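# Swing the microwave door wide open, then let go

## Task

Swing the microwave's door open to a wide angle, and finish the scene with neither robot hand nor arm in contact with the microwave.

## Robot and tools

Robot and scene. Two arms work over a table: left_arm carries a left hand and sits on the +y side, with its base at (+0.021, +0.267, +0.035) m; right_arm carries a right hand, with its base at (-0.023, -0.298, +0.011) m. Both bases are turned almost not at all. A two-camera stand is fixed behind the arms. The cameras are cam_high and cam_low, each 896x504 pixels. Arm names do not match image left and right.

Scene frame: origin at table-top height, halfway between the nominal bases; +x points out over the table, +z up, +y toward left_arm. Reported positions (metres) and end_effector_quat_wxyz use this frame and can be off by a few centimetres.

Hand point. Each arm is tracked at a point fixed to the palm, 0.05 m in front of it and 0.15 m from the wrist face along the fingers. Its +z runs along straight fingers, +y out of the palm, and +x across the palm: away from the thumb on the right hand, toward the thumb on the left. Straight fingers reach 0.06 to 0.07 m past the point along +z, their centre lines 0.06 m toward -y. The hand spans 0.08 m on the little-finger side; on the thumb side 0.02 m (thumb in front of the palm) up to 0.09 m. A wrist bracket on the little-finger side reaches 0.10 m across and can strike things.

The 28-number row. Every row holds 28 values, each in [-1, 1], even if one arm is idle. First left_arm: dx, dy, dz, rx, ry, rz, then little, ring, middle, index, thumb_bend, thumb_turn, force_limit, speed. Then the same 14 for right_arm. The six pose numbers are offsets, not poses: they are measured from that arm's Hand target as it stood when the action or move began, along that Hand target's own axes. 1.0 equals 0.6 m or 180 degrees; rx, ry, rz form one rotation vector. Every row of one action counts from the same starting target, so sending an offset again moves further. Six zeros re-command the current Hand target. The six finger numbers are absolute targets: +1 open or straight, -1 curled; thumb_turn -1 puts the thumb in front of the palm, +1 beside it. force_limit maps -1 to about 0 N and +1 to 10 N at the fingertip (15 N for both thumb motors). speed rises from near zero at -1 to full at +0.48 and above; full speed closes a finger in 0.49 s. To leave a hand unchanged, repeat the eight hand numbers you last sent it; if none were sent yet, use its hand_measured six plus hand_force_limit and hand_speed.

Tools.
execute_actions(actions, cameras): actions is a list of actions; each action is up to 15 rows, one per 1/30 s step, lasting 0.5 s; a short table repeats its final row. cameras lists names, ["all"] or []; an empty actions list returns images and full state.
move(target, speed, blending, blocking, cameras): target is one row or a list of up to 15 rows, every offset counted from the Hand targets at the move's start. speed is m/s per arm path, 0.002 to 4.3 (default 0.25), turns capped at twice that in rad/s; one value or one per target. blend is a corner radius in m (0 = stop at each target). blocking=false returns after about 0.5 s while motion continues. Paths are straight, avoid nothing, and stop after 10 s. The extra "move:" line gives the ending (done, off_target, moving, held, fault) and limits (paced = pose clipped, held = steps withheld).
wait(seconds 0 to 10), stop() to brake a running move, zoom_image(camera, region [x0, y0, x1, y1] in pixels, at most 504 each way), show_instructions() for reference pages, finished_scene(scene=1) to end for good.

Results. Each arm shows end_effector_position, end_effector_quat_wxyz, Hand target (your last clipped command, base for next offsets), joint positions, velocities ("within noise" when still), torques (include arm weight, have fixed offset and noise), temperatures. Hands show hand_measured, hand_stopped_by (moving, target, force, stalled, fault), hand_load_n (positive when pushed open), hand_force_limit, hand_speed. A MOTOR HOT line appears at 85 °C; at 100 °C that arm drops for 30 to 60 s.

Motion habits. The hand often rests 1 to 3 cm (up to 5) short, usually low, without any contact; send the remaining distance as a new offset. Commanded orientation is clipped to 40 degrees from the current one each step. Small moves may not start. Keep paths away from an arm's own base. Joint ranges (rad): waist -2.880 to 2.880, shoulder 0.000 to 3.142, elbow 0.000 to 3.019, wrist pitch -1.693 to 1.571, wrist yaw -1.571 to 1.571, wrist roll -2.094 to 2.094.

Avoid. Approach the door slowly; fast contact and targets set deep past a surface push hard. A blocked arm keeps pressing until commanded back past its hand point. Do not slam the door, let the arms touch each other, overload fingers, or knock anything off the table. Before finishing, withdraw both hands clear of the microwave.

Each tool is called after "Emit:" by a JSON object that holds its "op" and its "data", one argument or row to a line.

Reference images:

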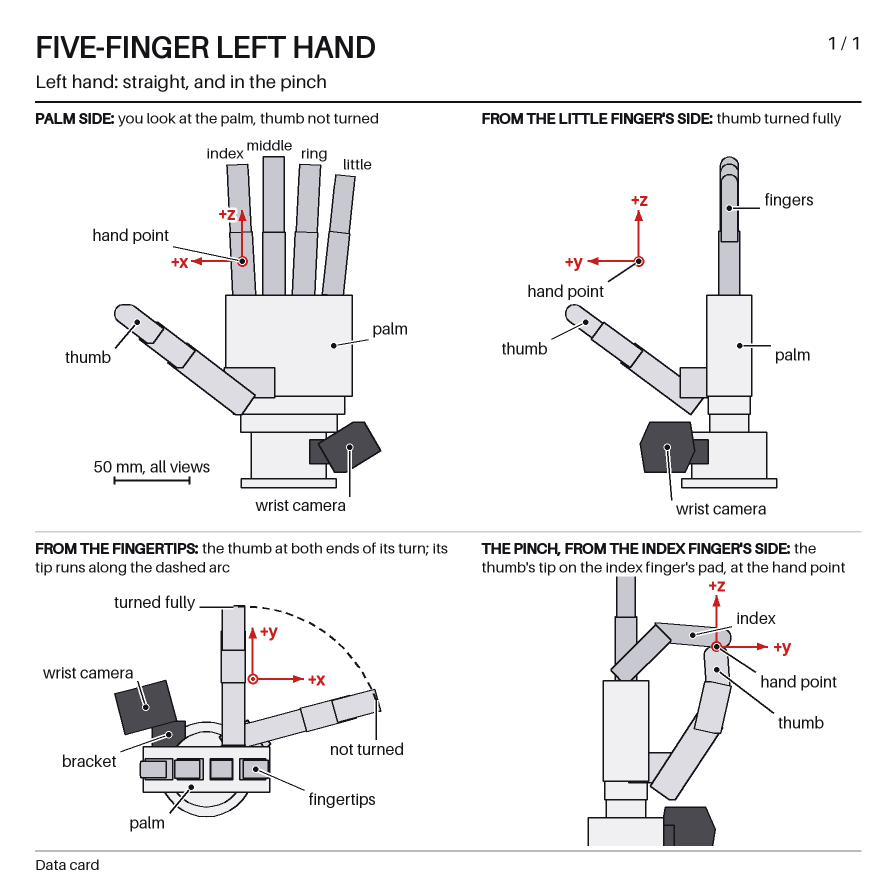

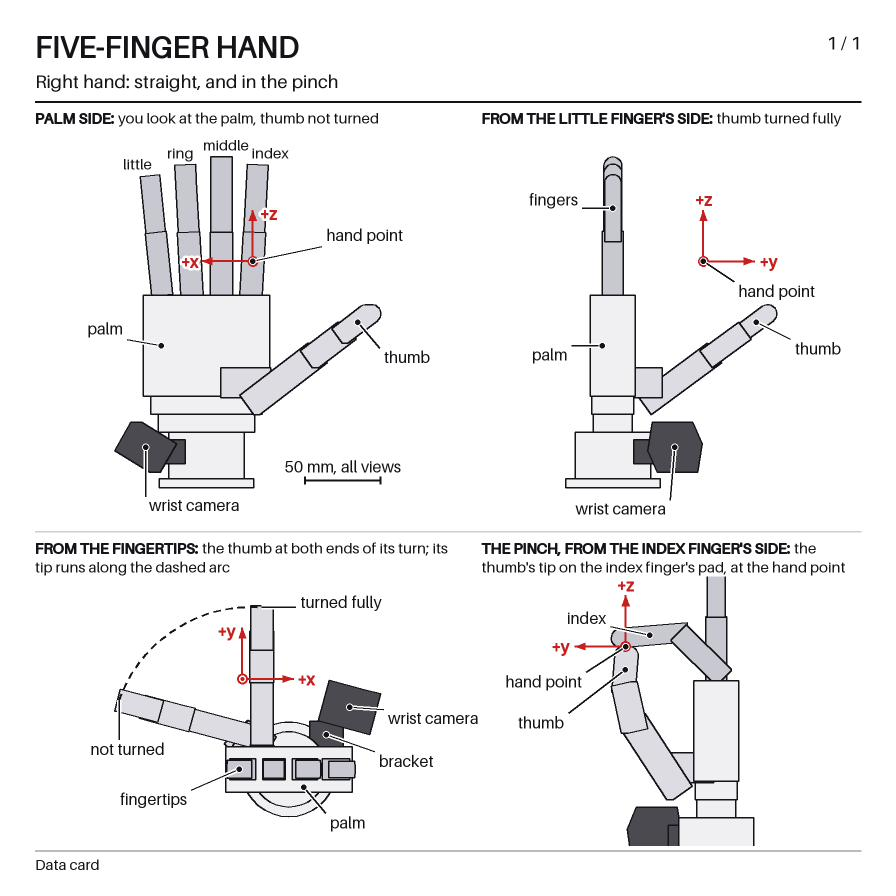

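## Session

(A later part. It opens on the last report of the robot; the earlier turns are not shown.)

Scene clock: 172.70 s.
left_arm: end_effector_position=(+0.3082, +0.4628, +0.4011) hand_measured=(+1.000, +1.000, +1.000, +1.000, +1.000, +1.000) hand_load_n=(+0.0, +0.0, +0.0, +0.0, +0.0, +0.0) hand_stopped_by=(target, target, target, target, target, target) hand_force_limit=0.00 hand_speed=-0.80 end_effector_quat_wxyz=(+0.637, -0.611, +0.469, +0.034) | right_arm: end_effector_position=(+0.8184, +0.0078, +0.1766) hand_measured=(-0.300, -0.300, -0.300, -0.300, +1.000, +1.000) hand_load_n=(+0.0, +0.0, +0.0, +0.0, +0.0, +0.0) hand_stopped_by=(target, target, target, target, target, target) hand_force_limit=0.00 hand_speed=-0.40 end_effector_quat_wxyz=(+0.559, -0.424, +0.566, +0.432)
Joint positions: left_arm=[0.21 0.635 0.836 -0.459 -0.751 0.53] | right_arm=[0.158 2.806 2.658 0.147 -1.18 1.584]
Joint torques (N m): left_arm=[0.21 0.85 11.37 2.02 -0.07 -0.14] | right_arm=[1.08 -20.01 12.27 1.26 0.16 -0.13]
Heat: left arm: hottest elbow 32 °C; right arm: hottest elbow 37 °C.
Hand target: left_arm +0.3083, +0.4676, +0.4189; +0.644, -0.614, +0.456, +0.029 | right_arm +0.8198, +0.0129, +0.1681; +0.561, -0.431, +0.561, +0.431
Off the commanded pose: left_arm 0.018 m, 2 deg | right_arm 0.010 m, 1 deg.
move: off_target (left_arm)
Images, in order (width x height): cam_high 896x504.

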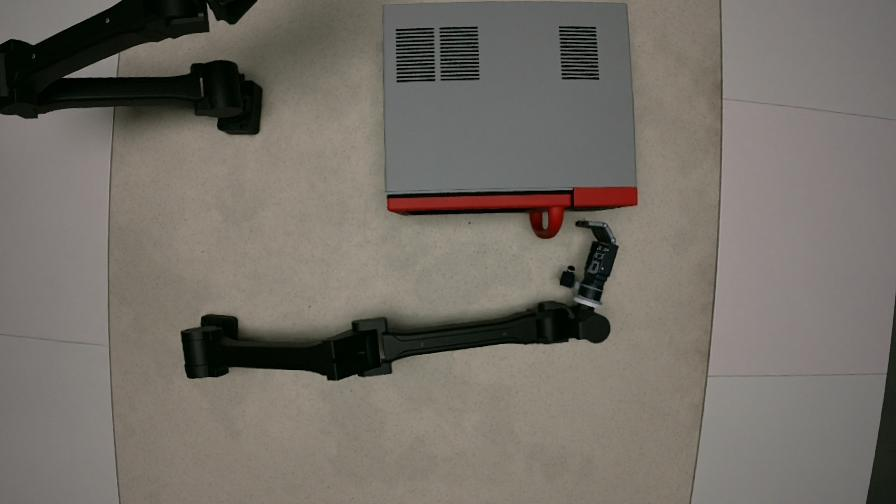

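Emit:
{"op": "move", "data": {
  "target": [
    [0,0,0,0,0,0,1,1,1,1,1,1,0,-0.8,0,0.0052,0.0193,0,0,0,-0.3,-0.3,-0.3,-0.3,1,1,0,-0.4],
    [0,0,0,0,0,0,1,1,1,1,1,1,0,-0.8,0,0.0375,0.0107,0,0,0,-0.3,-0.3,-0.3,-0.3,1,1,0,-0.4]
  ],
  "speed": 0.1,
  "blocking": true,
  "cameras": ["cam_high"]
}}

Emit:
{"op": "zoom_image", "data": {
  "camera": "cam_high",
  "region": [510, 190, 630, 310]
}}

Scene clock: 179.07 s.
left_arm: end_effector_position=(+0.3082, +0.4628, +0.4011) hand_measured=(+1.000, +1.000, +1.000, +1.000, +1.000, +1.000) hand_load_n=(+0.0, +0.0, +0.0, +0.0, +0.0, +0.0) hand_stopped_by=(target, target, target, target, target, target) hand_force_limit=0.00 hand_speed=-0.80 end_effector_quat_wxyz=(+0.637, -0.611, +0.469, +0.034) | right_arm: end_effector_position=(+0.8048, +0.0136, +0.1616) hand_measured=(-0.300, -0.300, -0.300, -0.300, +1.000, +1.000) hand_load_n=(+0.0, +0.0, +0.0, +0.0, +0.0, +0.0) hand_stopped_by=(target, target, target, target, target, target) hand_force_limit=0.00 hand_speed=-0.40 end_effector_quat_wxyz=(+0.556, -0.421, +0.571, +0.434)
Joint positions: left_arm=[0.21 0.635 0.836 -0.459 -0.751 0.53] | right_arm=[0.167 2.733 2.476 0.241 -1.168 1.582]
Joint torques (N m): left_arm=[0.26 0.85 11.37 2.03 -0.07 -0.14] | right_arm=[1.67 -22.65 8.2 2.36 0.18 -0.12]
Heat: left arm: hottest elbow 32 °C; right arm: hottest elbow 37 °C.
Hand target: left_arm +0.3083, +0.4676, +0.4189; +0.644, -0.614, +0.456, +0.029 | right_arm +0.7998, +0.0248, +0.1682; +0.561, -0.431, +0.561, +0.430
Off the commanded pose: left_arm 0.018 m, 2 deg | right_arm 0.014 m, 2 deg.
move: off_target (left_arm, right_arm)
Images, in order (width x height): cam_high 896x504.

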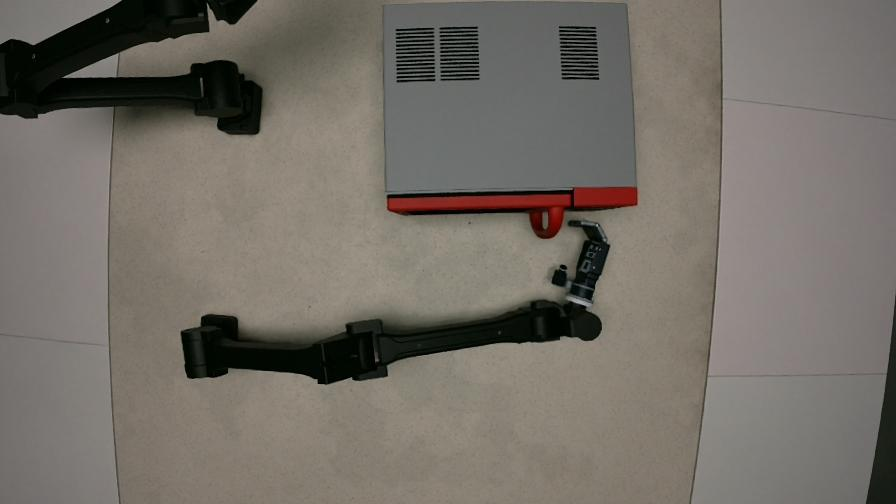

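Scaled by 4.200 from the camera's 896x504 image, which has a finer 1280x720 frame.

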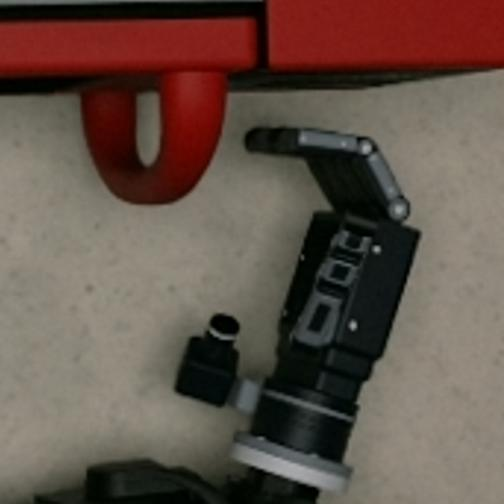

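Emit:
{"op": "move", "data": {
  "target": [0,0,0,0,0,0,1,1,1,1,1,1,0,-0.8,-0.01,0.0047,0.0175,0,0,0,-0.3,-0.3,-0.3,-0.3,1,1,0,-0.4],
  "speed": 0.1,
  "blocking": true,
  "cameras": ["cam_high"]
}}

Emit:
{"op": "zoom_image", "data": {
  "camera": "cam_high",
  "region": [510, 190, 630, 310]
}}

Scene clock: 181.67 s.
left_arm: end_effector_position=(+0.3082, +0.4628, +0.4011) hand_measured=(+1.000, +1.000, +1.000, +1.000, +1.000, +1.000) hand_load_n=(+0.0, +0.0, +0.0, +0.0, +0.0, +0.0) hand_stopped_by=(target, target, target, target, target, target) hand_force_limit=0.00 hand_speed=-0.80 end_effector_quat_wxyz=(+0.637, -0.611, +0.469, +0.034) | right_arm: end_effector_position=(+0.8030, +0.0250, +0.1615) hand_measured=(-0.300, -0.300, -0.300, -0.300, +1.000, +1.000) hand_load_n=(+0.0, +0.0, +0.0, +0.0, +0.0, +0.0) hand_stopped_by=(target, target, target, target, target, target) hand_force_limit=0.00 hand_speed=-0.40 end_effector_quat_wxyz=(+0.555, -0.422, +0.571, +0.434)
Joint positions: left_arm=[0.21 0.635 0.836 -0.459 -0.751 0.53] | right_arm=[0.181 2.733 2.476 0.241 -1.155 1.582]
Joint torques (N m): left_arm=[0.21 0.85 11.38 2.03 -0.07 -0.14] | right_arm=[1.49 -22.48 9.22 1.74 0.18 -0.1]
Motor temperatures (°C): left_arm=[26 24 32 24 24 21] | right_arm=[24 31 37 28 24 24]
Heat: left arm: hottest elbow 32 °C; right arm: hottest elbow 37 °C.
Hand target: left_arm +0.3083, +0.4676, +0.4189; +0.644, -0.614, +0.456, +0.029 | right_arm +0.7997, +0.0357, +0.1742; +0.561, -0.431, +0.561, +0.430
Off the commanded pose: left_arm 0.018 m, 2 deg | right_arm 0.017 m, 2 deg.
move: off_target (left_arm, right_arm)
Images, in order (width x height): cam_high 896x504.

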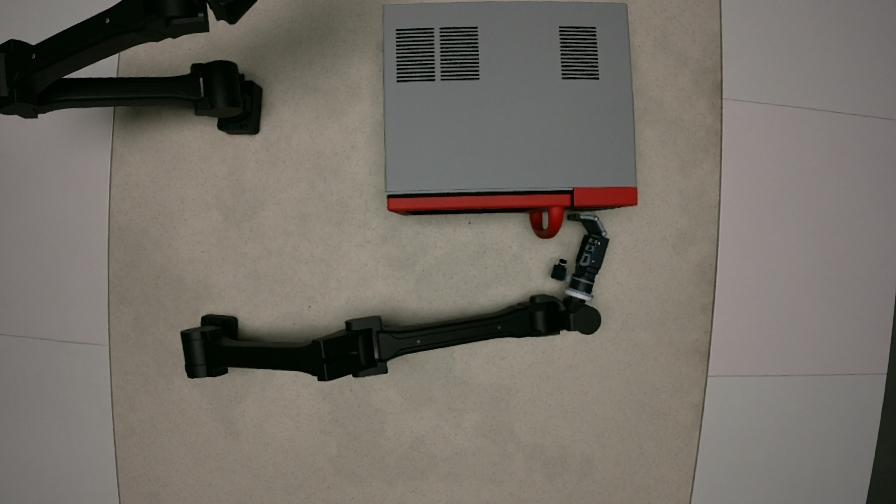

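Scaled by 4.200 from the camera's 896x504 image, which has a finer 1280x720 frame.

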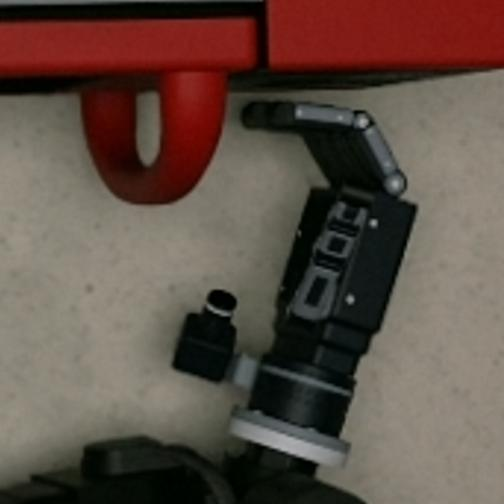

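Emit:
{"op": "move", "data": {
  "target": [0,0,0,0,0,0,1,1,1,1,1,1,0,-0.8,-0.0133,0.0483,-0.0129,0,0,0,-0.3,-0.3,-0.3,-0.3,1,1,0,-0.4],
  "speed": 0.07,
  "blocking": true,
  "cameras": ["cam_high"]
}}

Emit:
{"op": "zoom_image", "data": {
  "camera": "cam_high",
  "region": [510, 190, 630, 310]
}}

Scene clock: 187.23 s.
left_arm: end_effector_position=(+0.3082, +0.4628, +0.4011) hand_measured=(+1.000, +1.000, +1.000, +1.000, +1.000, +1.000) hand_load_n=(+0.0, +0.0, +0.0, +0.0, +0.0, +0.0) hand_stopped_by=(target, target, target, target, target, target) hand_force_limit=0.00 hand_speed=-0.80 end_effector_quat_wxyz=(+0.637, -0.611, +0.469, +0.034) | right_arm: end_effector_position=(+0.7747, +0.0256, +0.1755) hand_measured=(-0.300, -0.300, -0.300, -0.300, +1.000, +1.000) hand_load_n=(+0.0, +0.0, +0.0, +0.0, +0.0, +0.0) hand_stopped_by=(target, target, target, target, target, target) hand_force_limit=0.00 hand_speed=-0.40 end_effector_quat_wxyz=(+0.555, -0.421, +0.572, +0.434)
Joint positions: left_arm=[0.21 0.635 0.836 -0.459 -0.751 0.53] | right_arm=[0.186 2.592 2.232 0.341 -1.149 1.582]
Joint torques (N m): left_arm=[0.26 0.85 11.38 2.03 -0.07 -0.14] | right_arm=[1.67 -21.6 8.05 2.37 0.18 -0.12]
Heat: left arm: hottest elbow 32 °C; right arm: hottest elbow 36 °C.
Hand target: left_arm +0.3083, +0.4676, +0.4189; +0.644, -0.614, +0.456, +0.029 | right_arm +0.7697, +0.0356, +0.1819; +0.561, -0.431, +0.561, +0.430
Off the commanded pose: left_arm 0.018 m, 2 deg | right_arm 0.013 m, 2 deg.
move: off_target (left_arm, right_arm)
Images, in order (width x height): cam_high 896x504.

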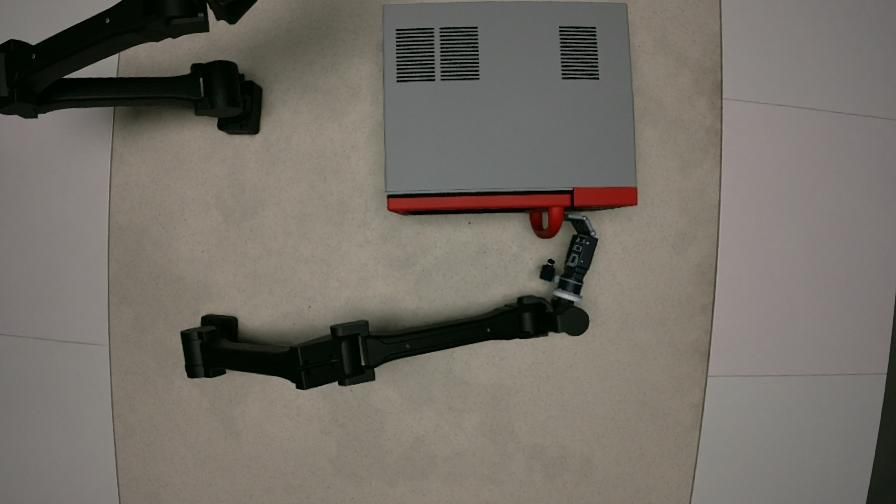

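Scaled by 4.200 from the camera's 896x504 image, which has a finer 1280x720 frame.

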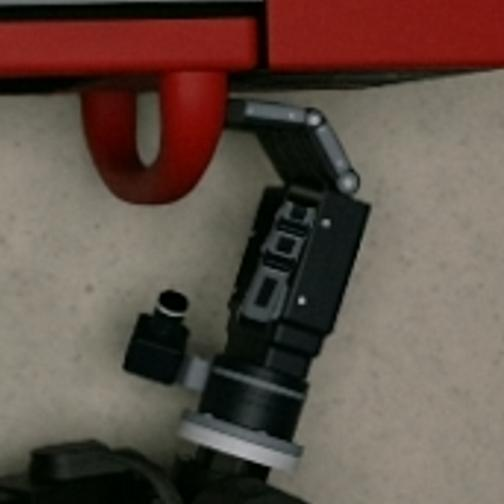

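Emit:
{"op": "move", "data": {
  "target": [0,0,0,0,0,0,1,1,1,1,1,1,0,-0.8,0.005,0.0564,-0.0151,0,0,0,-0.3,-0.3,-0.3,-0.3,1,1,0,-0.4],
  "speed": 0.07,
  "blocking": true,
  "cameras": ["cam_high"]
}}

Emit:
{"op": "zoom_image", "data": {
  "camera": "cam_high",
  "region": [490, 180, 610, 300]
}}

Scene clock: 191.17 s.
left_arm: end_effector_position=(+0.3082, +0.4628, +0.4011) hand_measured=(+1.000, +1.000, +1.000, +1.000, +1.000, +1.000) hand_load_n=(+0.0, -0.5, +0.0, +0.0, +0.0, +0.0) hand_stopped_by=(target, target, target, target, target, target) hand_force_limit=0.00 hand_speed=-0.80 end_effector_quat_wxyz=(+0.637, -0.611, +0.469, +0.034) | right_arm: end_effector_position=(+0.7399, +0.0260, +0.1710) hand_measured=(-0.300, -0.300, -0.300, -0.300, +1.000, +1.000) hand_load_n=(+0.0, +0.0, +0.0, +0.0, +0.0, +0.0) hand_stopped_by=(target, target, target, target, target, target) hand_force_limit=0.00 hand_speed=-0.40 end_effector_quat_wxyz=(+0.554, -0.421, +0.572, +0.434)
Joint positions: left_arm=[0.21 0.635 0.836 -0.459 -0.751 0.53] | right_arm=[0.194 2.489 2.012 0.456 -1.142 1.582]
Joint torques (N m): left_arm=[0.26 0.85 11.38 2.03 -0.07 -0.14] | right_arm=[1.44 -20.84 7.6 2.36 0.18 -0.11]
Heat: left arm: hottest elbow 32 °C; right arm: hottest elbow 36 °C.
Hand target: left_arm +0.3083, +0.4676, +0.4189; +0.644, -0.614, +0.456, +0.029 | right_arm +0.7347, +0.0356, +0.1790; +0.561, -0.431, +0.561, +0.430
Off the commanded pose: left_arm 0.018 m, 2 deg | right_arm 0.013 m, 2 deg.
move: off_target (left_arm, right_arm)
Images, in order (width x height): cam_high 896x504.

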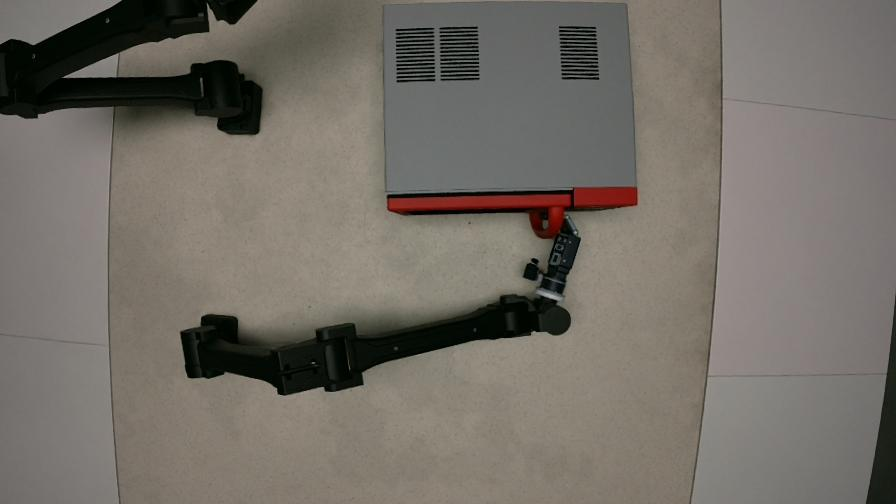

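Scaled by 4.200 from the camera's 896x504 image, which has a finer 1280x720 frame.

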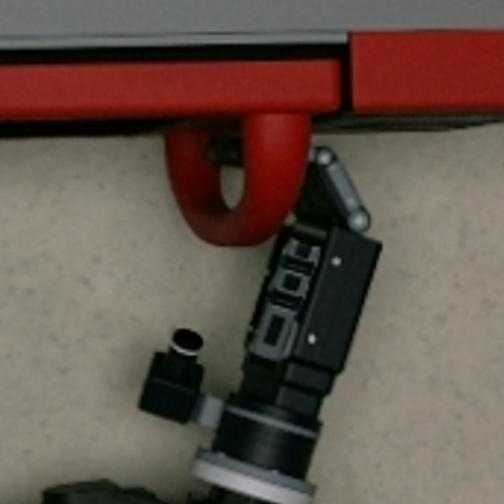

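Emit:
{"op": "move", "data": {
  "target": [
    [0,0,0,0,0,0,1,1,1,1,1,1,0,-0.8,0,0,0,0,0,0,-0.6,-0.6,-0.6,-0.6,1,1,-0.4,-0.85],
    [0,0,0,0,0,0,1,1,1,1,1,1,0,-0.8,0,-0.0198,-0.0585,0.0278,0,0,-0.6,-0.6,-0.6,-0.6,1,1,-0.4,-0.85],
    [0,0,0,0,0,0,1,1,1,1,1,1,0,-0.8,0,-0.0225,-0.1502,0.0833,0,0,-0.6,-0.6,-0.6,-0.6,1,1,-0.4,-0.85]
  ],
  "speed": [0.07,0.07,0.07],
  "blend": [0,0.01,0],
  "blocking": true,
  "cameras": ["cam_high","cam_low"]
}}

Emit:
{"op": "zoom_image", "data": {
  "camera": "cam_high",
  "region": [380, 180, 620, 320]
}}

Scene clock: 203.43 s.
left_arm: end_effector_position=(+0.3082, +0.4628, +0.4011) hand_measured=(+1.000, +1.000, +1.000, +1.000, +1.000, +1.000) hand_load_n=(+0.0, +0.0, +0.0, +0.0, +0.0, +0.0) hand_stopped_by=(target, target, target, target, target, target) hand_force_limit=0.00 hand_speed=-0.80 end_effector_quat_wxyz=(+0.637, -0.611, +0.469, +0.034) | right_arm: end_effector_position=(+0.7220, +0.0124, +0.1708) hand_measured=(-0.600, -0.600, -0.600, -0.600, +1.000, +1.000) hand_load_n=(+11.0, +0.0, +0.0, +0.0, +0.0, +0.0) hand_stopped_by=(target, target, target, target, target, target) hand_force_limit=-0.40 hand_speed=-0.85 end_effector_quat_wxyz=(+0.611, -0.372, +0.600, +0.359)
Joint positions: left_arm=[0.21 0.635 0.836 -0.459 -0.751 0.53] | right_arm=[0.192 2.342 1.711 0.637 -0.93 1.552]
Joint torques (N m): left_arm=[0.26 0.79 11.38 2.02 -0.07 -0.14] | right_arm=[-6.42 -20.95 3.77 2.17 -1.53 0.22]
Heat: left arm: hottest elbow 32 °C; right arm: hottest elbow 35 °C.
Hand target: left_arm +0.3083, +0.4676, +0.4189; +0.644, -0.614, +0.456, +0.029 | right_arm +0.7244, -0.0549, +0.1789; +0.613, -0.354, +0.612, +0.354
Off the commanded pose: left_arm 0.018 m, 2 deg | right_arm 0.068 m, 3 deg.
move: off_target (left_arm, right_arm)

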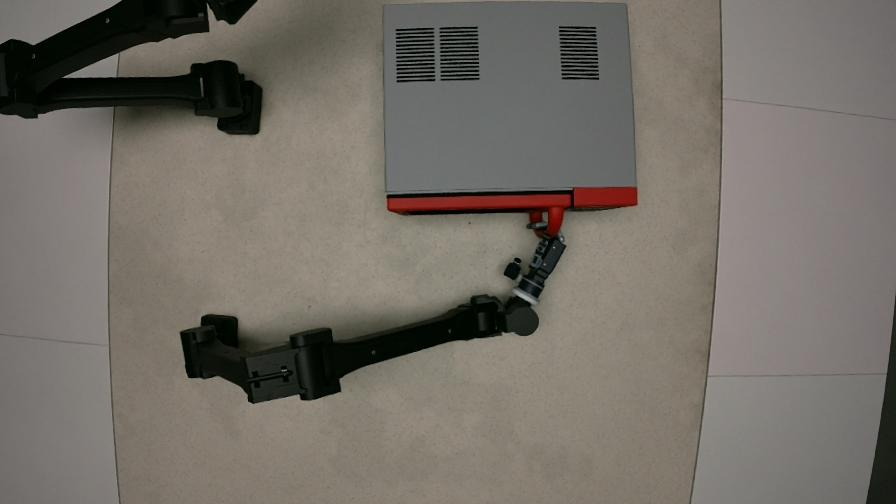

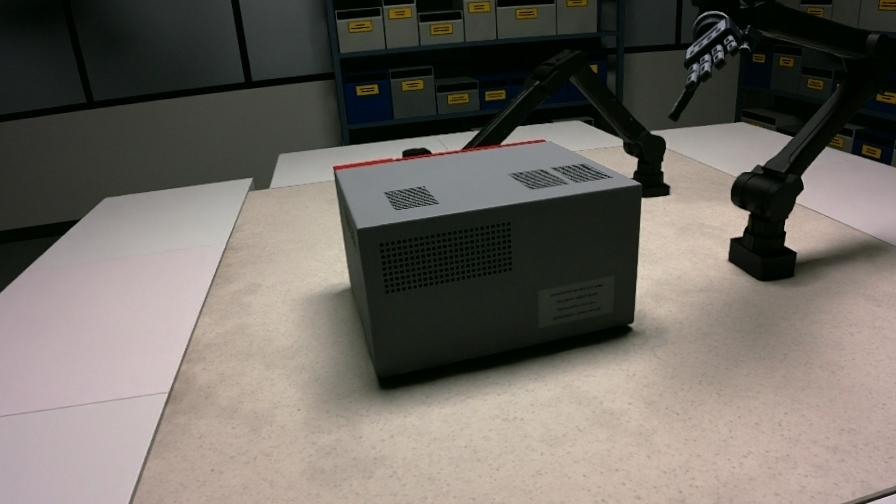

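Scaled by 2.100 from the camera's 896x504 image, which has a finer 1280x720 frame.

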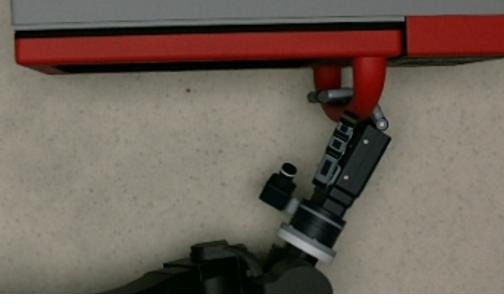

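Emit:
{"op": "move", "data": {
  "target": [0,0,0,0,0,0,1,1,1,1,1,1,0,-0.8,-0.0267,0.0488,0.1198,-0.0333,0,0,-0.45,-0.6,-0.6,-0.6,1,1,-0.2,-0.7],
  "speed": [0.07],
  "blocking": true,
  "cameras": ["cam_high"]
}}

Emit:
{"op": "zoom_image", "data": {
  "camera": "cam_high",
  "region": [490, 180, 610, 300]
}}

NO LINK: the link to the robot was lost, through no command of yours. Nothing of this call was sent. You have no control until a person gives it back. Your reply's later calls are not run. To wait, call execute_actions with no actions. The wait itself costs no score and uses none of the scene's actions.

NO LINK: the link to the robot is lost, so no picture can be shown. You have no control until a person gives it back. To wait, call execute_actions with no actions.

Emit:
{"op": "execute_actions", "data": {
  "actions": []
}}

NO LINK, STILL. Call execute_actions again with no actions.

Emit:
{"op": "execute_actions", "data": {
  "actions": []
}}

NO LINK, STILL. Call execute_actions again with no actions.

Emit:
{"op": "execute_actions", "data": {
  "actions": []
}}

NO LINK, STILL. Call execute_actions again with no actions.

Emit:
{"op": "execute_actions", "data": {
  "actions": []
}}

Scene clock: 269.07 s.
left_arm: end_effector_position=(+0.3082, +0.4628, +0.4011) hand_measured=(+1.000, +1.000, +1.000, +1.000, +1.000, +1.000) hand_load_n=(+0.0, +0.0, +0.0, +0.0, +0.0, +0.0) hand_stopped_by=(target, target, target, target, target, target) hand_force_limit=0.00 hand_speed=-0.80 end_effector_quat_wxyz=(+0.637, -0.611, +0.469, +0.034) | right_arm: end_effector_position=(+0.7223, +0.0171, +0.1707) hand_measured=(-0.600, -0.600, -0.600, -0.600, +1.000, +1.000) hand_load_n=(+3.0, +0.0, +0.0, +0.0, +0.0, +0.0) hand_stopped_by=(target, target, target, target, target, target) hand_force_limit=-0.40 hand_speed=-0.85 end_effector_quat_wxyz=(+0.612, -0.370, +0.601, +0.357)
Joint positions: left_arm=[0.21 0.635 0.836 -0.459 -0.751 0.53] | right_arm=[0.199 2.342 1.711 0.637 -0.918 1.552]
Joint velocities: within noise
Joint torques (N m): left_arm=[-1.08 0.5 8.69 2.14 -0.19 -0.1] | right_arm=[0.03 -18.73 7.35 1.94 -0.3 0]
Motor temperatures (°C): left_arm=[26 24 30 24 24 21] | right_arm=[24 36 32 28 24 23]
Heat: left arm: hottest elbow 30 °C; right arm: hottest shoulder 36 °C.
Hand target: left_arm +0.3082, +0.4628, +0.4011; +0.637, -0.611, +0.469, +0.034 | right_arm +0.7220, +0.0123, +0.1707; +0.611, -0.372, +0.600, +0.359
CONTROL GIVEN BACK BY A PERSON. The link is back. The arms hold where they stopped. Where a move or wait says "fault", it means the lost link, not a fault of the arm. Commands run again from your next reply on.

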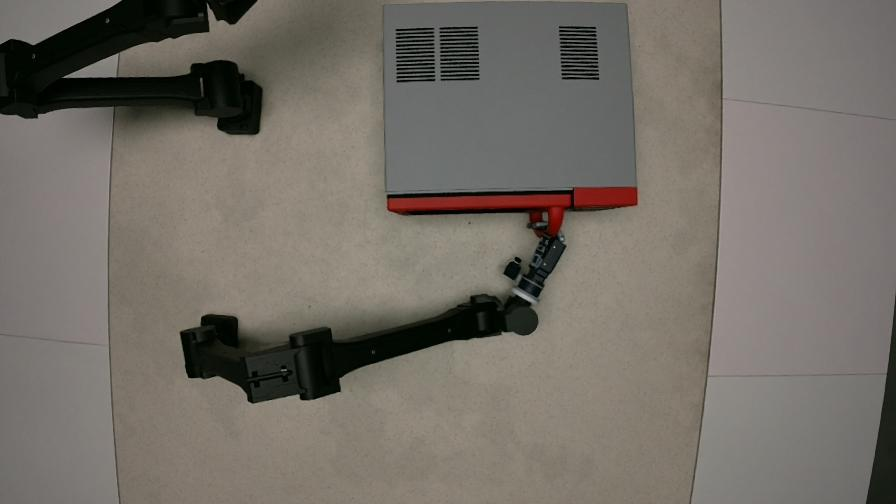

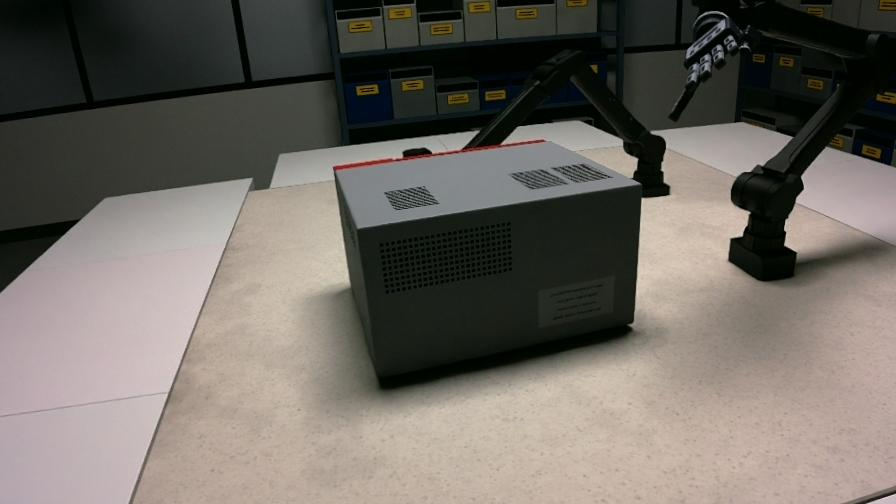

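Emit:
{"op": "move", "data": {
  "target": [0,0,0,0,0,0,1,1,1,1,1,1,0,-0.8,-0.0417,0.0042,0.0367,-0.0222,0,0,-0.45,-0.6,-0.6,-0.6,1,1,-0.2,-0.7],
  "speed": [0.07],
  "blocking": true,
  "cameras": ["cam_high"]
}}

Emit:
{"op": "zoom_image", "data": {
  "camera": "cam_high",
  "region": [490, 180, 610, 300]
}}

Scene clock: 272.43 s.
left_arm: end_effector_position=(+0.3082, +0.4628, +0.4011) hand_measured=(+1.000, +1.000, +1.000, +1.000, +1.000, +1.000) hand_load_n=(+0.0, +0.5, +0.0, +0.0, +0.0, +0.0) hand_stopped_by=(target, target, target, target, target, target) hand_force_limit=0.00 hand_speed=-0.80 end_effector_quat_wxyz=(+0.637, -0.611, +0.469, +0.034) | right_arm: end_effector_position=(+0.7254, +0.0223, +0.1902) hand_measured=(-0.450, -0.600, -0.600, -0.600, +1.000, +1.000) hand_load_n=(+0.0, +0.0, +0.0, +0.0, -0.5, +0.0) hand_stopped_by=(target, target, target, target, target, target) hand_force_limit=-0.20 hand_speed=-0.70 end_effector_quat_wxyz=(+0.595, -0.386, +0.595, +0.377)
Joint positions: left_arm=[0.21 0.635 0.836 -0.459 -0.751 0.53] | right_arm=[0.2 2.342 1.781 0.55 -0.977 1.552]
Joint torques (N m): left_arm=[-1.08 0.5 8.69 2.14 -0.19 -0.1] | right_arm=[1.55 -17.85 10.78 1.43 0.03 -0.02]
Heat: left arm: hottest elbow 30 °C; right arm: hottest shoulder 36 °C.
Hand target: left_arm +0.3082, +0.4628, +0.4011; +0.637, -0.611, +0.469, +0.034 | right_arm +0.7294, +0.0333, +0.1959; +0.598, -0.393, +0.587, +0.379
Off the commanded pose: left_arm 0.000 m, 0 deg | right_arm 0.013 m, 1 deg.
CONTROL GIVEN BACK BY A PERSON, as an earlier result said. Commands run again.
move: off_target (right_arm)
Images, in order (width x height): cam_high 896x504.

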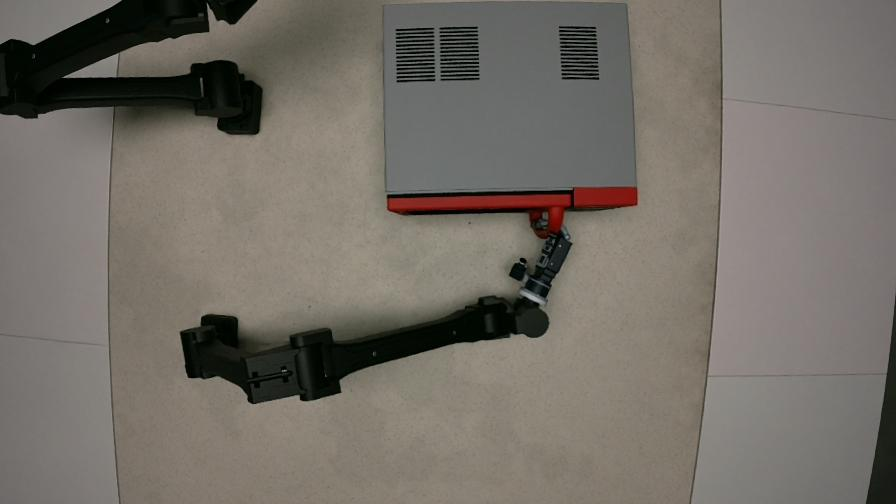

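Scaled by 4.200 from the camera's 896x504 image, which has a finer 1280x720 frame.

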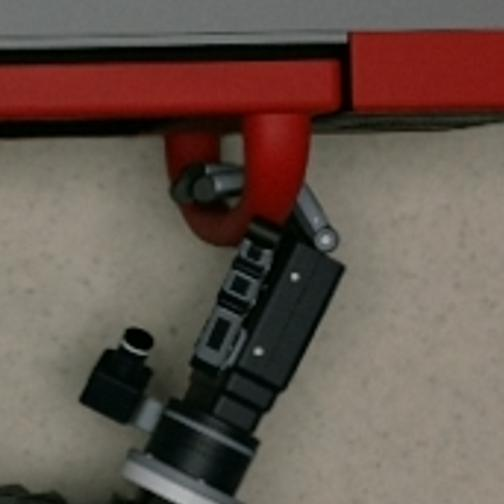

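Emit:
{"op": "move", "data": {
  "target": [0,0,0,0,0,0,1,1,1,1,1,1,0,-0.8,0,-0.0472,-0.1305,0,0,0,-0.45,-0.6,-0.6,-0.6,1,1,-0.2,-0.7],
  "speed": [0.1],
  "blocking": true,
  "cameras": ["cam_high"]
}}

Emit:
{"op": "zoom_image", "data": {
  "camera": "cam_high",
  "region": [490, 180, 610, 300]
}}

Scene clock: 276.90 s.
left_arm: end_effector_position=(+0.3082, +0.4628, +0.4011) hand_measured=(+1.000, +1.000, +1.000, +1.000, +1.000, +1.000) hand_load_n=(+0.0, +0.0, +0.0, +0.0, +0.0, +0.0) hand_stopped_by=(target, target, target, target, target, target) hand_force_limit=0.00 hand_speed=-0.80 end_effector_quat_wxyz=(+0.637, -0.611, +0.469, +0.034) | right_arm: end_effector_position=(+0.7176, +0.0115, +0.1902) hand_measured=(-0.450, -0.600, -0.600, -0.600, +1.000, +1.000) hand_load_n=(+0.0, +4.5, +0.0, +1.0, +0.0, +0.0) hand_stopped_by=(target, target, target, target, target, target) hand_force_limit=-0.20 hand_speed=-0.70 end_effector_quat_wxyz=(+0.589, -0.402, +0.584, +0.389)
Joint positions: left_arm=[0.21 0.635 0.836 -0.459 -0.751 0.53] | right_arm=[0.184 2.342 1.781 0.552 -1.039 1.544]
Joint torques (N m): left_arm=[-1.08 0.5 8.68 2.13 -0.19 -0.1] | right_arm=[-5.83 -19.96 5.89 2.51 -1.59 0.03]
Heat: left arm: hottest elbow 30 °C; right arm: hottest shoulder 36 °C.
Hand target: left_arm +0.3082, +0.4628, +0.4011; +0.637, -0.611, +0.469, +0.034 | right_arm +0.7237, -0.0497, +0.1963; +0.598, -0.393, +0.587, +0.379
Off the commanded pose: left_arm 0.000 m, 0 deg | right_arm 0.062 m, 2 deg.
move: off_target (right_arm)
Images, in order (width x height): cam_high 896x504.

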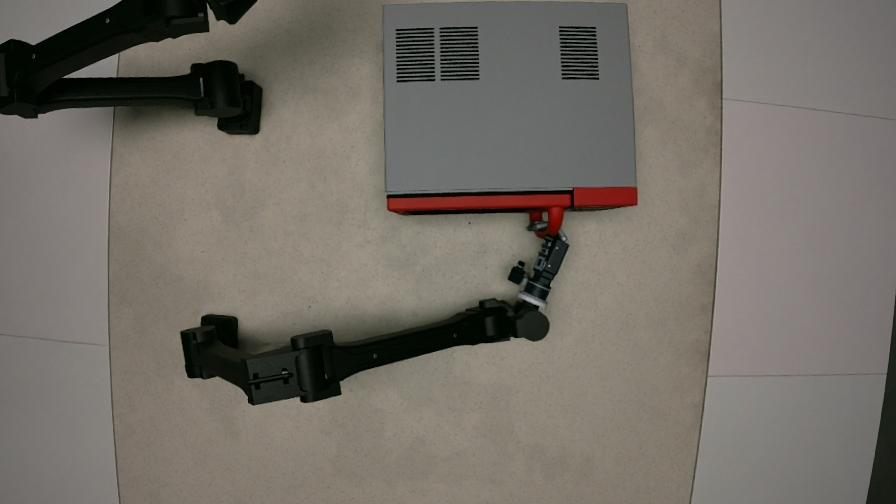

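Scaled by 4.200 from the camera's 896x504 image, which has a finer 1280x720 frame.

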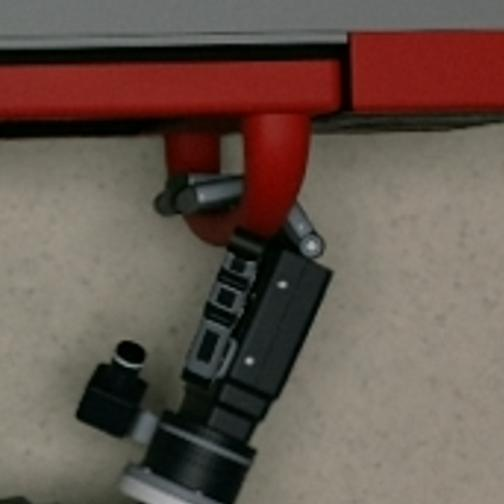

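Emit:
{"op": "move", "data": {
  "target": [0,0,0,0,0,0,1,1,1,1,1,1,0,-0.8,0,-0.0339,-0.0762,0,0,0,-0.45,-0.6,-0.6,-0.6,1,1,-0.2,-0.7],
  "speed": [0.1],
  "blocking": true,
  "cameras": ["cam_high"]
}}

Scene clock: 280.60 s.
left_arm: end_effector_position=(+0.3082, +0.4628, +0.4011) hand_measured=(+1.000, +1.000, +1.000, +1.000, +1.000, +1.000) hand_load_n=(+0.0, +0.0, +0.0, +0.0, +0.0, +0.0) hand_stopped_by=(target, target, target, target, target, target) hand_force_limit=0.00 hand_speed=-0.80 end_effector_quat_wxyz=(+0.637, -0.611, +0.469, +0.034) | right_arm: end_effector_position=(+0.7292, -0.1131, +0.1870) hand_measured=(-0.450, -0.600, -0.600, -0.600, +1.000, +1.000) hand_load_n=(+0.5, +0.0, +0.0, +0.5, +0.0, +0.0) hand_stopped_by=(target, target, target, target, target, target) hand_force_limit=-0.20 hand_speed=-0.70 end_effector_quat_wxyz=(+0.598, -0.386, +0.596, +0.373)
Joint positions: left_arm=[0.21 0.635 0.836 -0.459 -0.751 0.53] | right_arm=[0.014 2.328 1.748 0.562 -1.154 1.536]
Joint torques (N m): left_arm=[-1.08 0.5 8.68 2.13 -0.19 -0.1] | right_arm=[2.02 -19.19 7.35 2.3 -0.11 0.15]
Heat: left arm: hottest elbow 29 °C; right arm: hottest shoulder 36 °C.
Hand target: left_arm +0.3082, +0.4628, +0.4011; +0.637, -0.611, +0.469, +0.034 | right_arm +0.7239, -0.0999, +0.1967; +0.598, -0.393, +0.587, +0.379
Off the commanded pose: left_arm 0.000 m, 0 deg | right_arm 0.017 m, 2 deg.
move: off_target (right_arm)
Images, in order (width x height): cam_high 896x504.

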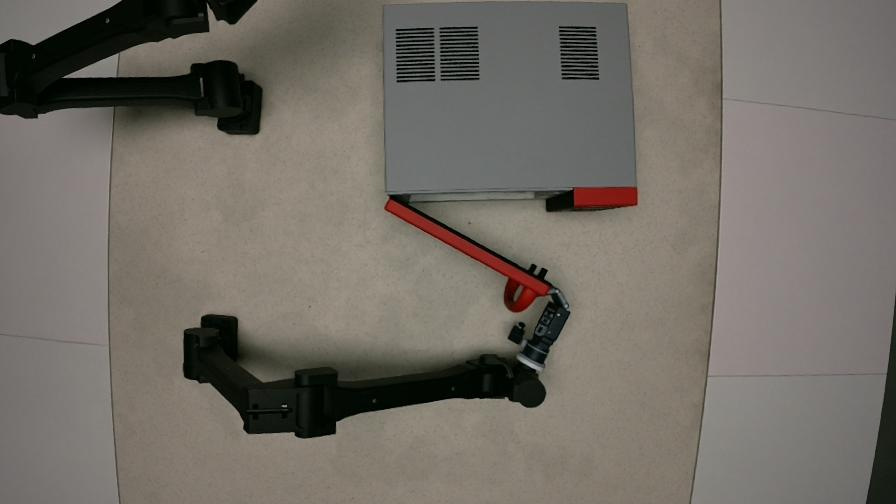

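Emit:
{"op": "zoom_image", "data": {
  "camera": "cam_high",
  "region": [470, 230, 610, 350]
}}

Scaled by 3.600 from the camera's 896x504 image, which has a finer 1280x720 frame.

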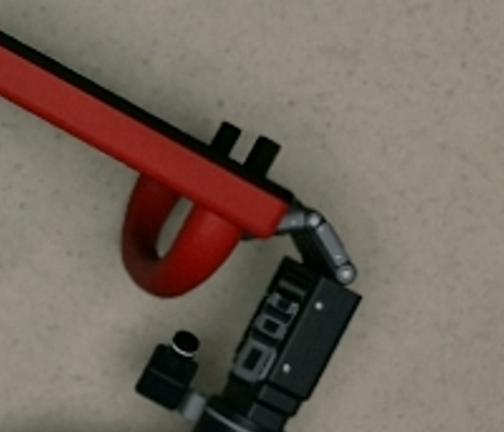

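Emit:
{"op": "move", "data": {
  "target": [
    [0,0,0,0,0,0,1,1,1,1,1,1,0,-0.8,0,-0.0615,-0.064,0.1111,0,0,-0.45,-0.6,-0.6,-0.6,1,1,-0.2,-0.7],
    [0,0,0,0,0,0,1,1,1,1,1,1,0,-0.8,0,-0.0615,-0.064,0.1111,0,0,-0.3,-0.3,-0.3,-0.3,1,1,-0.2,-0.4]
  ],
  "speed": 0.12,
  "blocking": true,
  "cameras": ["cam_high"]
}}

Emit:
{"op": "zoom_image", "data": {
  "camera": "cam_high",
  "region": [470, 230, 610, 350]
}}

Scene clock: 294.47 s.
left_arm: end_effector_position=(+0.3082, +0.4628, +0.4011) hand_measured=(+1.000, +1.000, +1.000, +1.000, +1.000, +1.000) hand_load_n=(+0.0, +0.0, +0.0, +0.0, +0.0, +0.0) hand_stopped_by=(target, target, target, target, target, target) hand_force_limit=0.00 hand_speed=-0.80 end_effector_quat_wxyz=(+0.637, -0.611, +0.469, +0.034) | right_arm: end_effector_position=(+0.7413, -0.1397, +0.1868) hand_measured=(-0.300, -0.300, -0.300, -0.300, +1.000, +1.000) hand_load_n=(+0.0, +0.0, +0.0, +0.0, +0.0, +0.0) hand_stopped_by=(target, target, target, target, target, target) hand_force_limit=-0.20 hand_speed=-0.40 end_effector_quat_wxyz=(+0.649, -0.289, +0.647, +0.276)
Joint positions: left_arm=[0.21 0.635 0.836 -0.459 -0.751 0.53] | right_arm=[0 2.227 1.544 0.675 -0.858 1.546]
Joint torques (N m): left_arm=[-1.08 0.5 8.68 2.13 -0.19 -0.1] | right_arm=[-0.44 -18.14 6.84 2.65 0.2 0.16]
Heat: left arm: hottest elbow 29 °C; right arm: hottest shoulder 36 °C.
Hand target: left_arm +0.3082, +0.4628, +0.4011; +0.637, -0.611, +0.469, +0.034 | right_arm +0.7422, -0.1497, +0.1976; +0.657, -0.283, +0.644, +0.272
Off the commanded pose: left_arm 0.000 m, 0 deg | right_arm 0.015 m, 1 deg.
move: off_target (right_arm); target 2's new numbers were sent with right_arm's hand 0.015 m and 1 deg from that target
Images, in order (width x height): cam_high 896x504.

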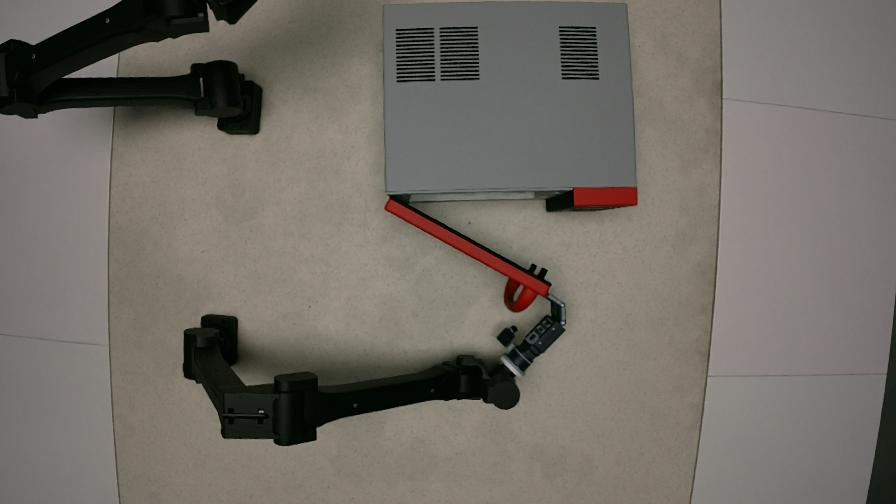

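Scaled by 3.600 from the camera's 896x504 image, which has a finer 1280x720 frame.

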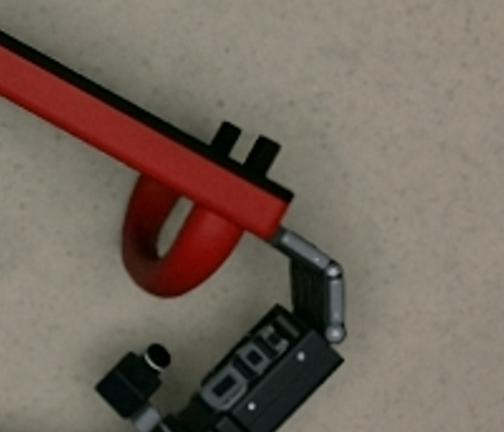

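Emit:
{"op": "move", "data": {
  "target": [0,0,0,0,0,0,1,1,1,1,1,1,0,-0.8,0,-0.0138,-0.0421,-0.0278,0,0,-0.3,-0.3,-0.3,-0.3,1,1,-0.2,-0.4],
  "speed": 0.12,
  "blocking": true,
  "cameras": ["cam_high"]
}}

Emit:
{"op": "zoom_image", "data": {
  "camera": "cam_high",
  "region": [470, 230, 610, 350]
}}

Scene clock: 302.50 s.
left_arm: end_effector_position=(+0.3082, +0.4628, +0.4011) hand_measured=(+1.000, +1.000, +1.000, +1.000, +1.000, +1.000) hand_load_n=(+0.0, +0.0, +0.0, +0.0, +0.0, -0.5) hand_stopped_by=(target, target, target, target, target, target) hand_force_limit=0.00 hand_speed=-0.80 end_effector_quat_wxyz=(+0.637, -0.611, +0.469, +0.034) | right_arm: end_effector_position=(+0.7248, -0.1684, +0.1870) hand_measured=(-0.300, -0.300, -0.300, -0.300, +1.000, +1.000) hand_load_n=(+0.0, +0.0, +0.0, +0.0, +0.0, +0.0) hand_stopped_by=(target, target, target, target, target, target) hand_force_limit=-0.20 hand_speed=-0.40 end_effector_quat_wxyz=(+0.638, -0.313, +0.636, +0.300)
Joint positions: left_arm=[0.21 0.635 0.836 -0.459 -0.751 0.53] | right_arm=[-0.051 2.227 1.544 0.675 -0.986 1.546]
Joint torques (N m): left_arm=[-1.08 0.5 8.69 2.13 -0.2 -0.1] | right_arm=[-0.03 -17.2 8.8 1.87 0.03 0.15]
Heat: left arm: hottest elbow 29 °C; right arm: hottest shoulder 35 °C.
Hand target: left_arm +0.3082, +0.4628, +0.4011; +0.637, -0.611, +0.469, +0.034 | right_arm +0.7307, -0.1739, +0.1975; +0.644, -0.312, +0.631, +0.299
Off the commanded pose: left_arm 0.000 m, 0 deg | right_arm 0.013 m, 1 deg.
move: off_target (right_arm)
Images, in order (width x height): cam_high 896x504.

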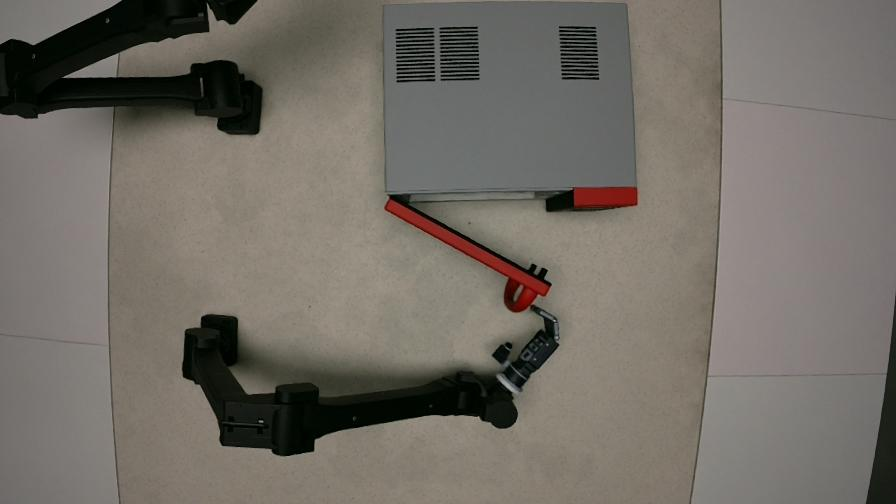

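Scaled by 3.600 from the camera's 896x504 image, which has a finer 1280x720 frame.

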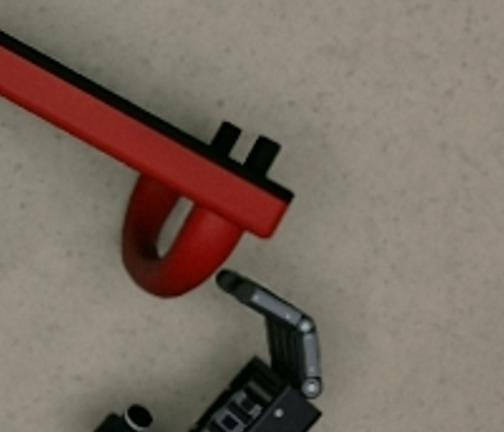

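Emit:
{"op": "move", "data": {
  "target": [0,0,0,0,0,0,1,1,1,1,1,1,0,-0.8,0,0.0171,0.0459,0,0,0,-0.3,-0.3,-0.3,-0.3,1,1,-0.2,-0.4],
  "speed": 0.1,
  "blocking": true,
  "cameras": ["cam_high"]
}}

Emit:
{"op": "zoom_image", "data": {
  "camera": "cam_high",
  "region": [470, 230, 610, 350]
}}

Scene clock: 311.83 s.
left_arm: end_effector_position=(+0.3082, +0.4628, +0.4011) hand_measured=(+1.000, +1.000, +1.000, +1.000, +1.000, +1.000) hand_load_n=(+0.0, +0.0, +0.0, +0.0, +0.0, +0.0) hand_stopped_by=(target, target, target, target, target, target) hand_force_limit=0.00 hand_speed=-0.80 end_effector_quat_wxyz=(+0.637, -0.611, +0.469, +0.034) | right_arm: end_effector_position=(+0.7306, -0.1518, +0.1910) hand_measured=(-0.300, -0.300, -0.300, -0.300, +1.000, +1.000) hand_load_n=(+0.0, +0.0, +0.0, +0.0, +0.0, +0.0) hand_stopped_by=(target, target, target, target, target, target) hand_force_limit=-0.20 hand_speed=-0.40 end_effector_quat_wxyz=(+0.642, -0.311, +0.635, +0.296)
Joint positions: left_arm=[0.21 0.635 0.836 -0.459 -0.751 0.53] | right_arm=[-0.025 2.227 1.554 0.672 -0.949 1.546]
Joint torques (N m): left_arm=[-1.08 0.5 8.68 2.13 -0.2 -0.1] | right_arm=[1.26 -16.38 10.15 1.44 0.2 0.14]
Heat: left arm: hottest elbow 29 °C; right arm: hottest shoulder 34 °C.
Hand target: left_arm +0.3082, +0.4628, +0.4011; +0.637, -0.611, +0.469, +0.034 | right_arm +0.7399, -0.1459, +0.1975; +0.644, -0.312, +0.631, +0.299
Off the commanded pose: left_arm 0.000 m, 0 deg | right_arm 0.013 m, 1 deg.
move: off_target (right_arm)
Images, in order (width x height): cam_high 896x504.

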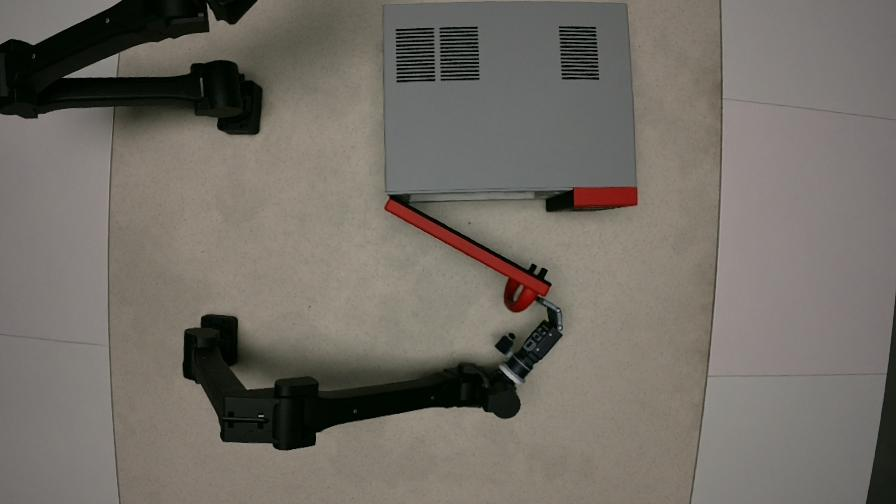

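Scaled by 3.600 from the camera's 896x504 image, which has a finer 1280x720 frame.

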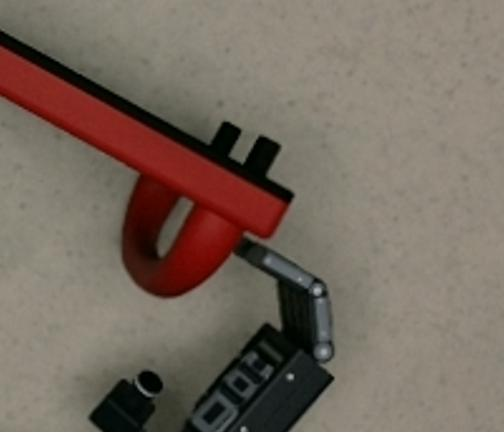

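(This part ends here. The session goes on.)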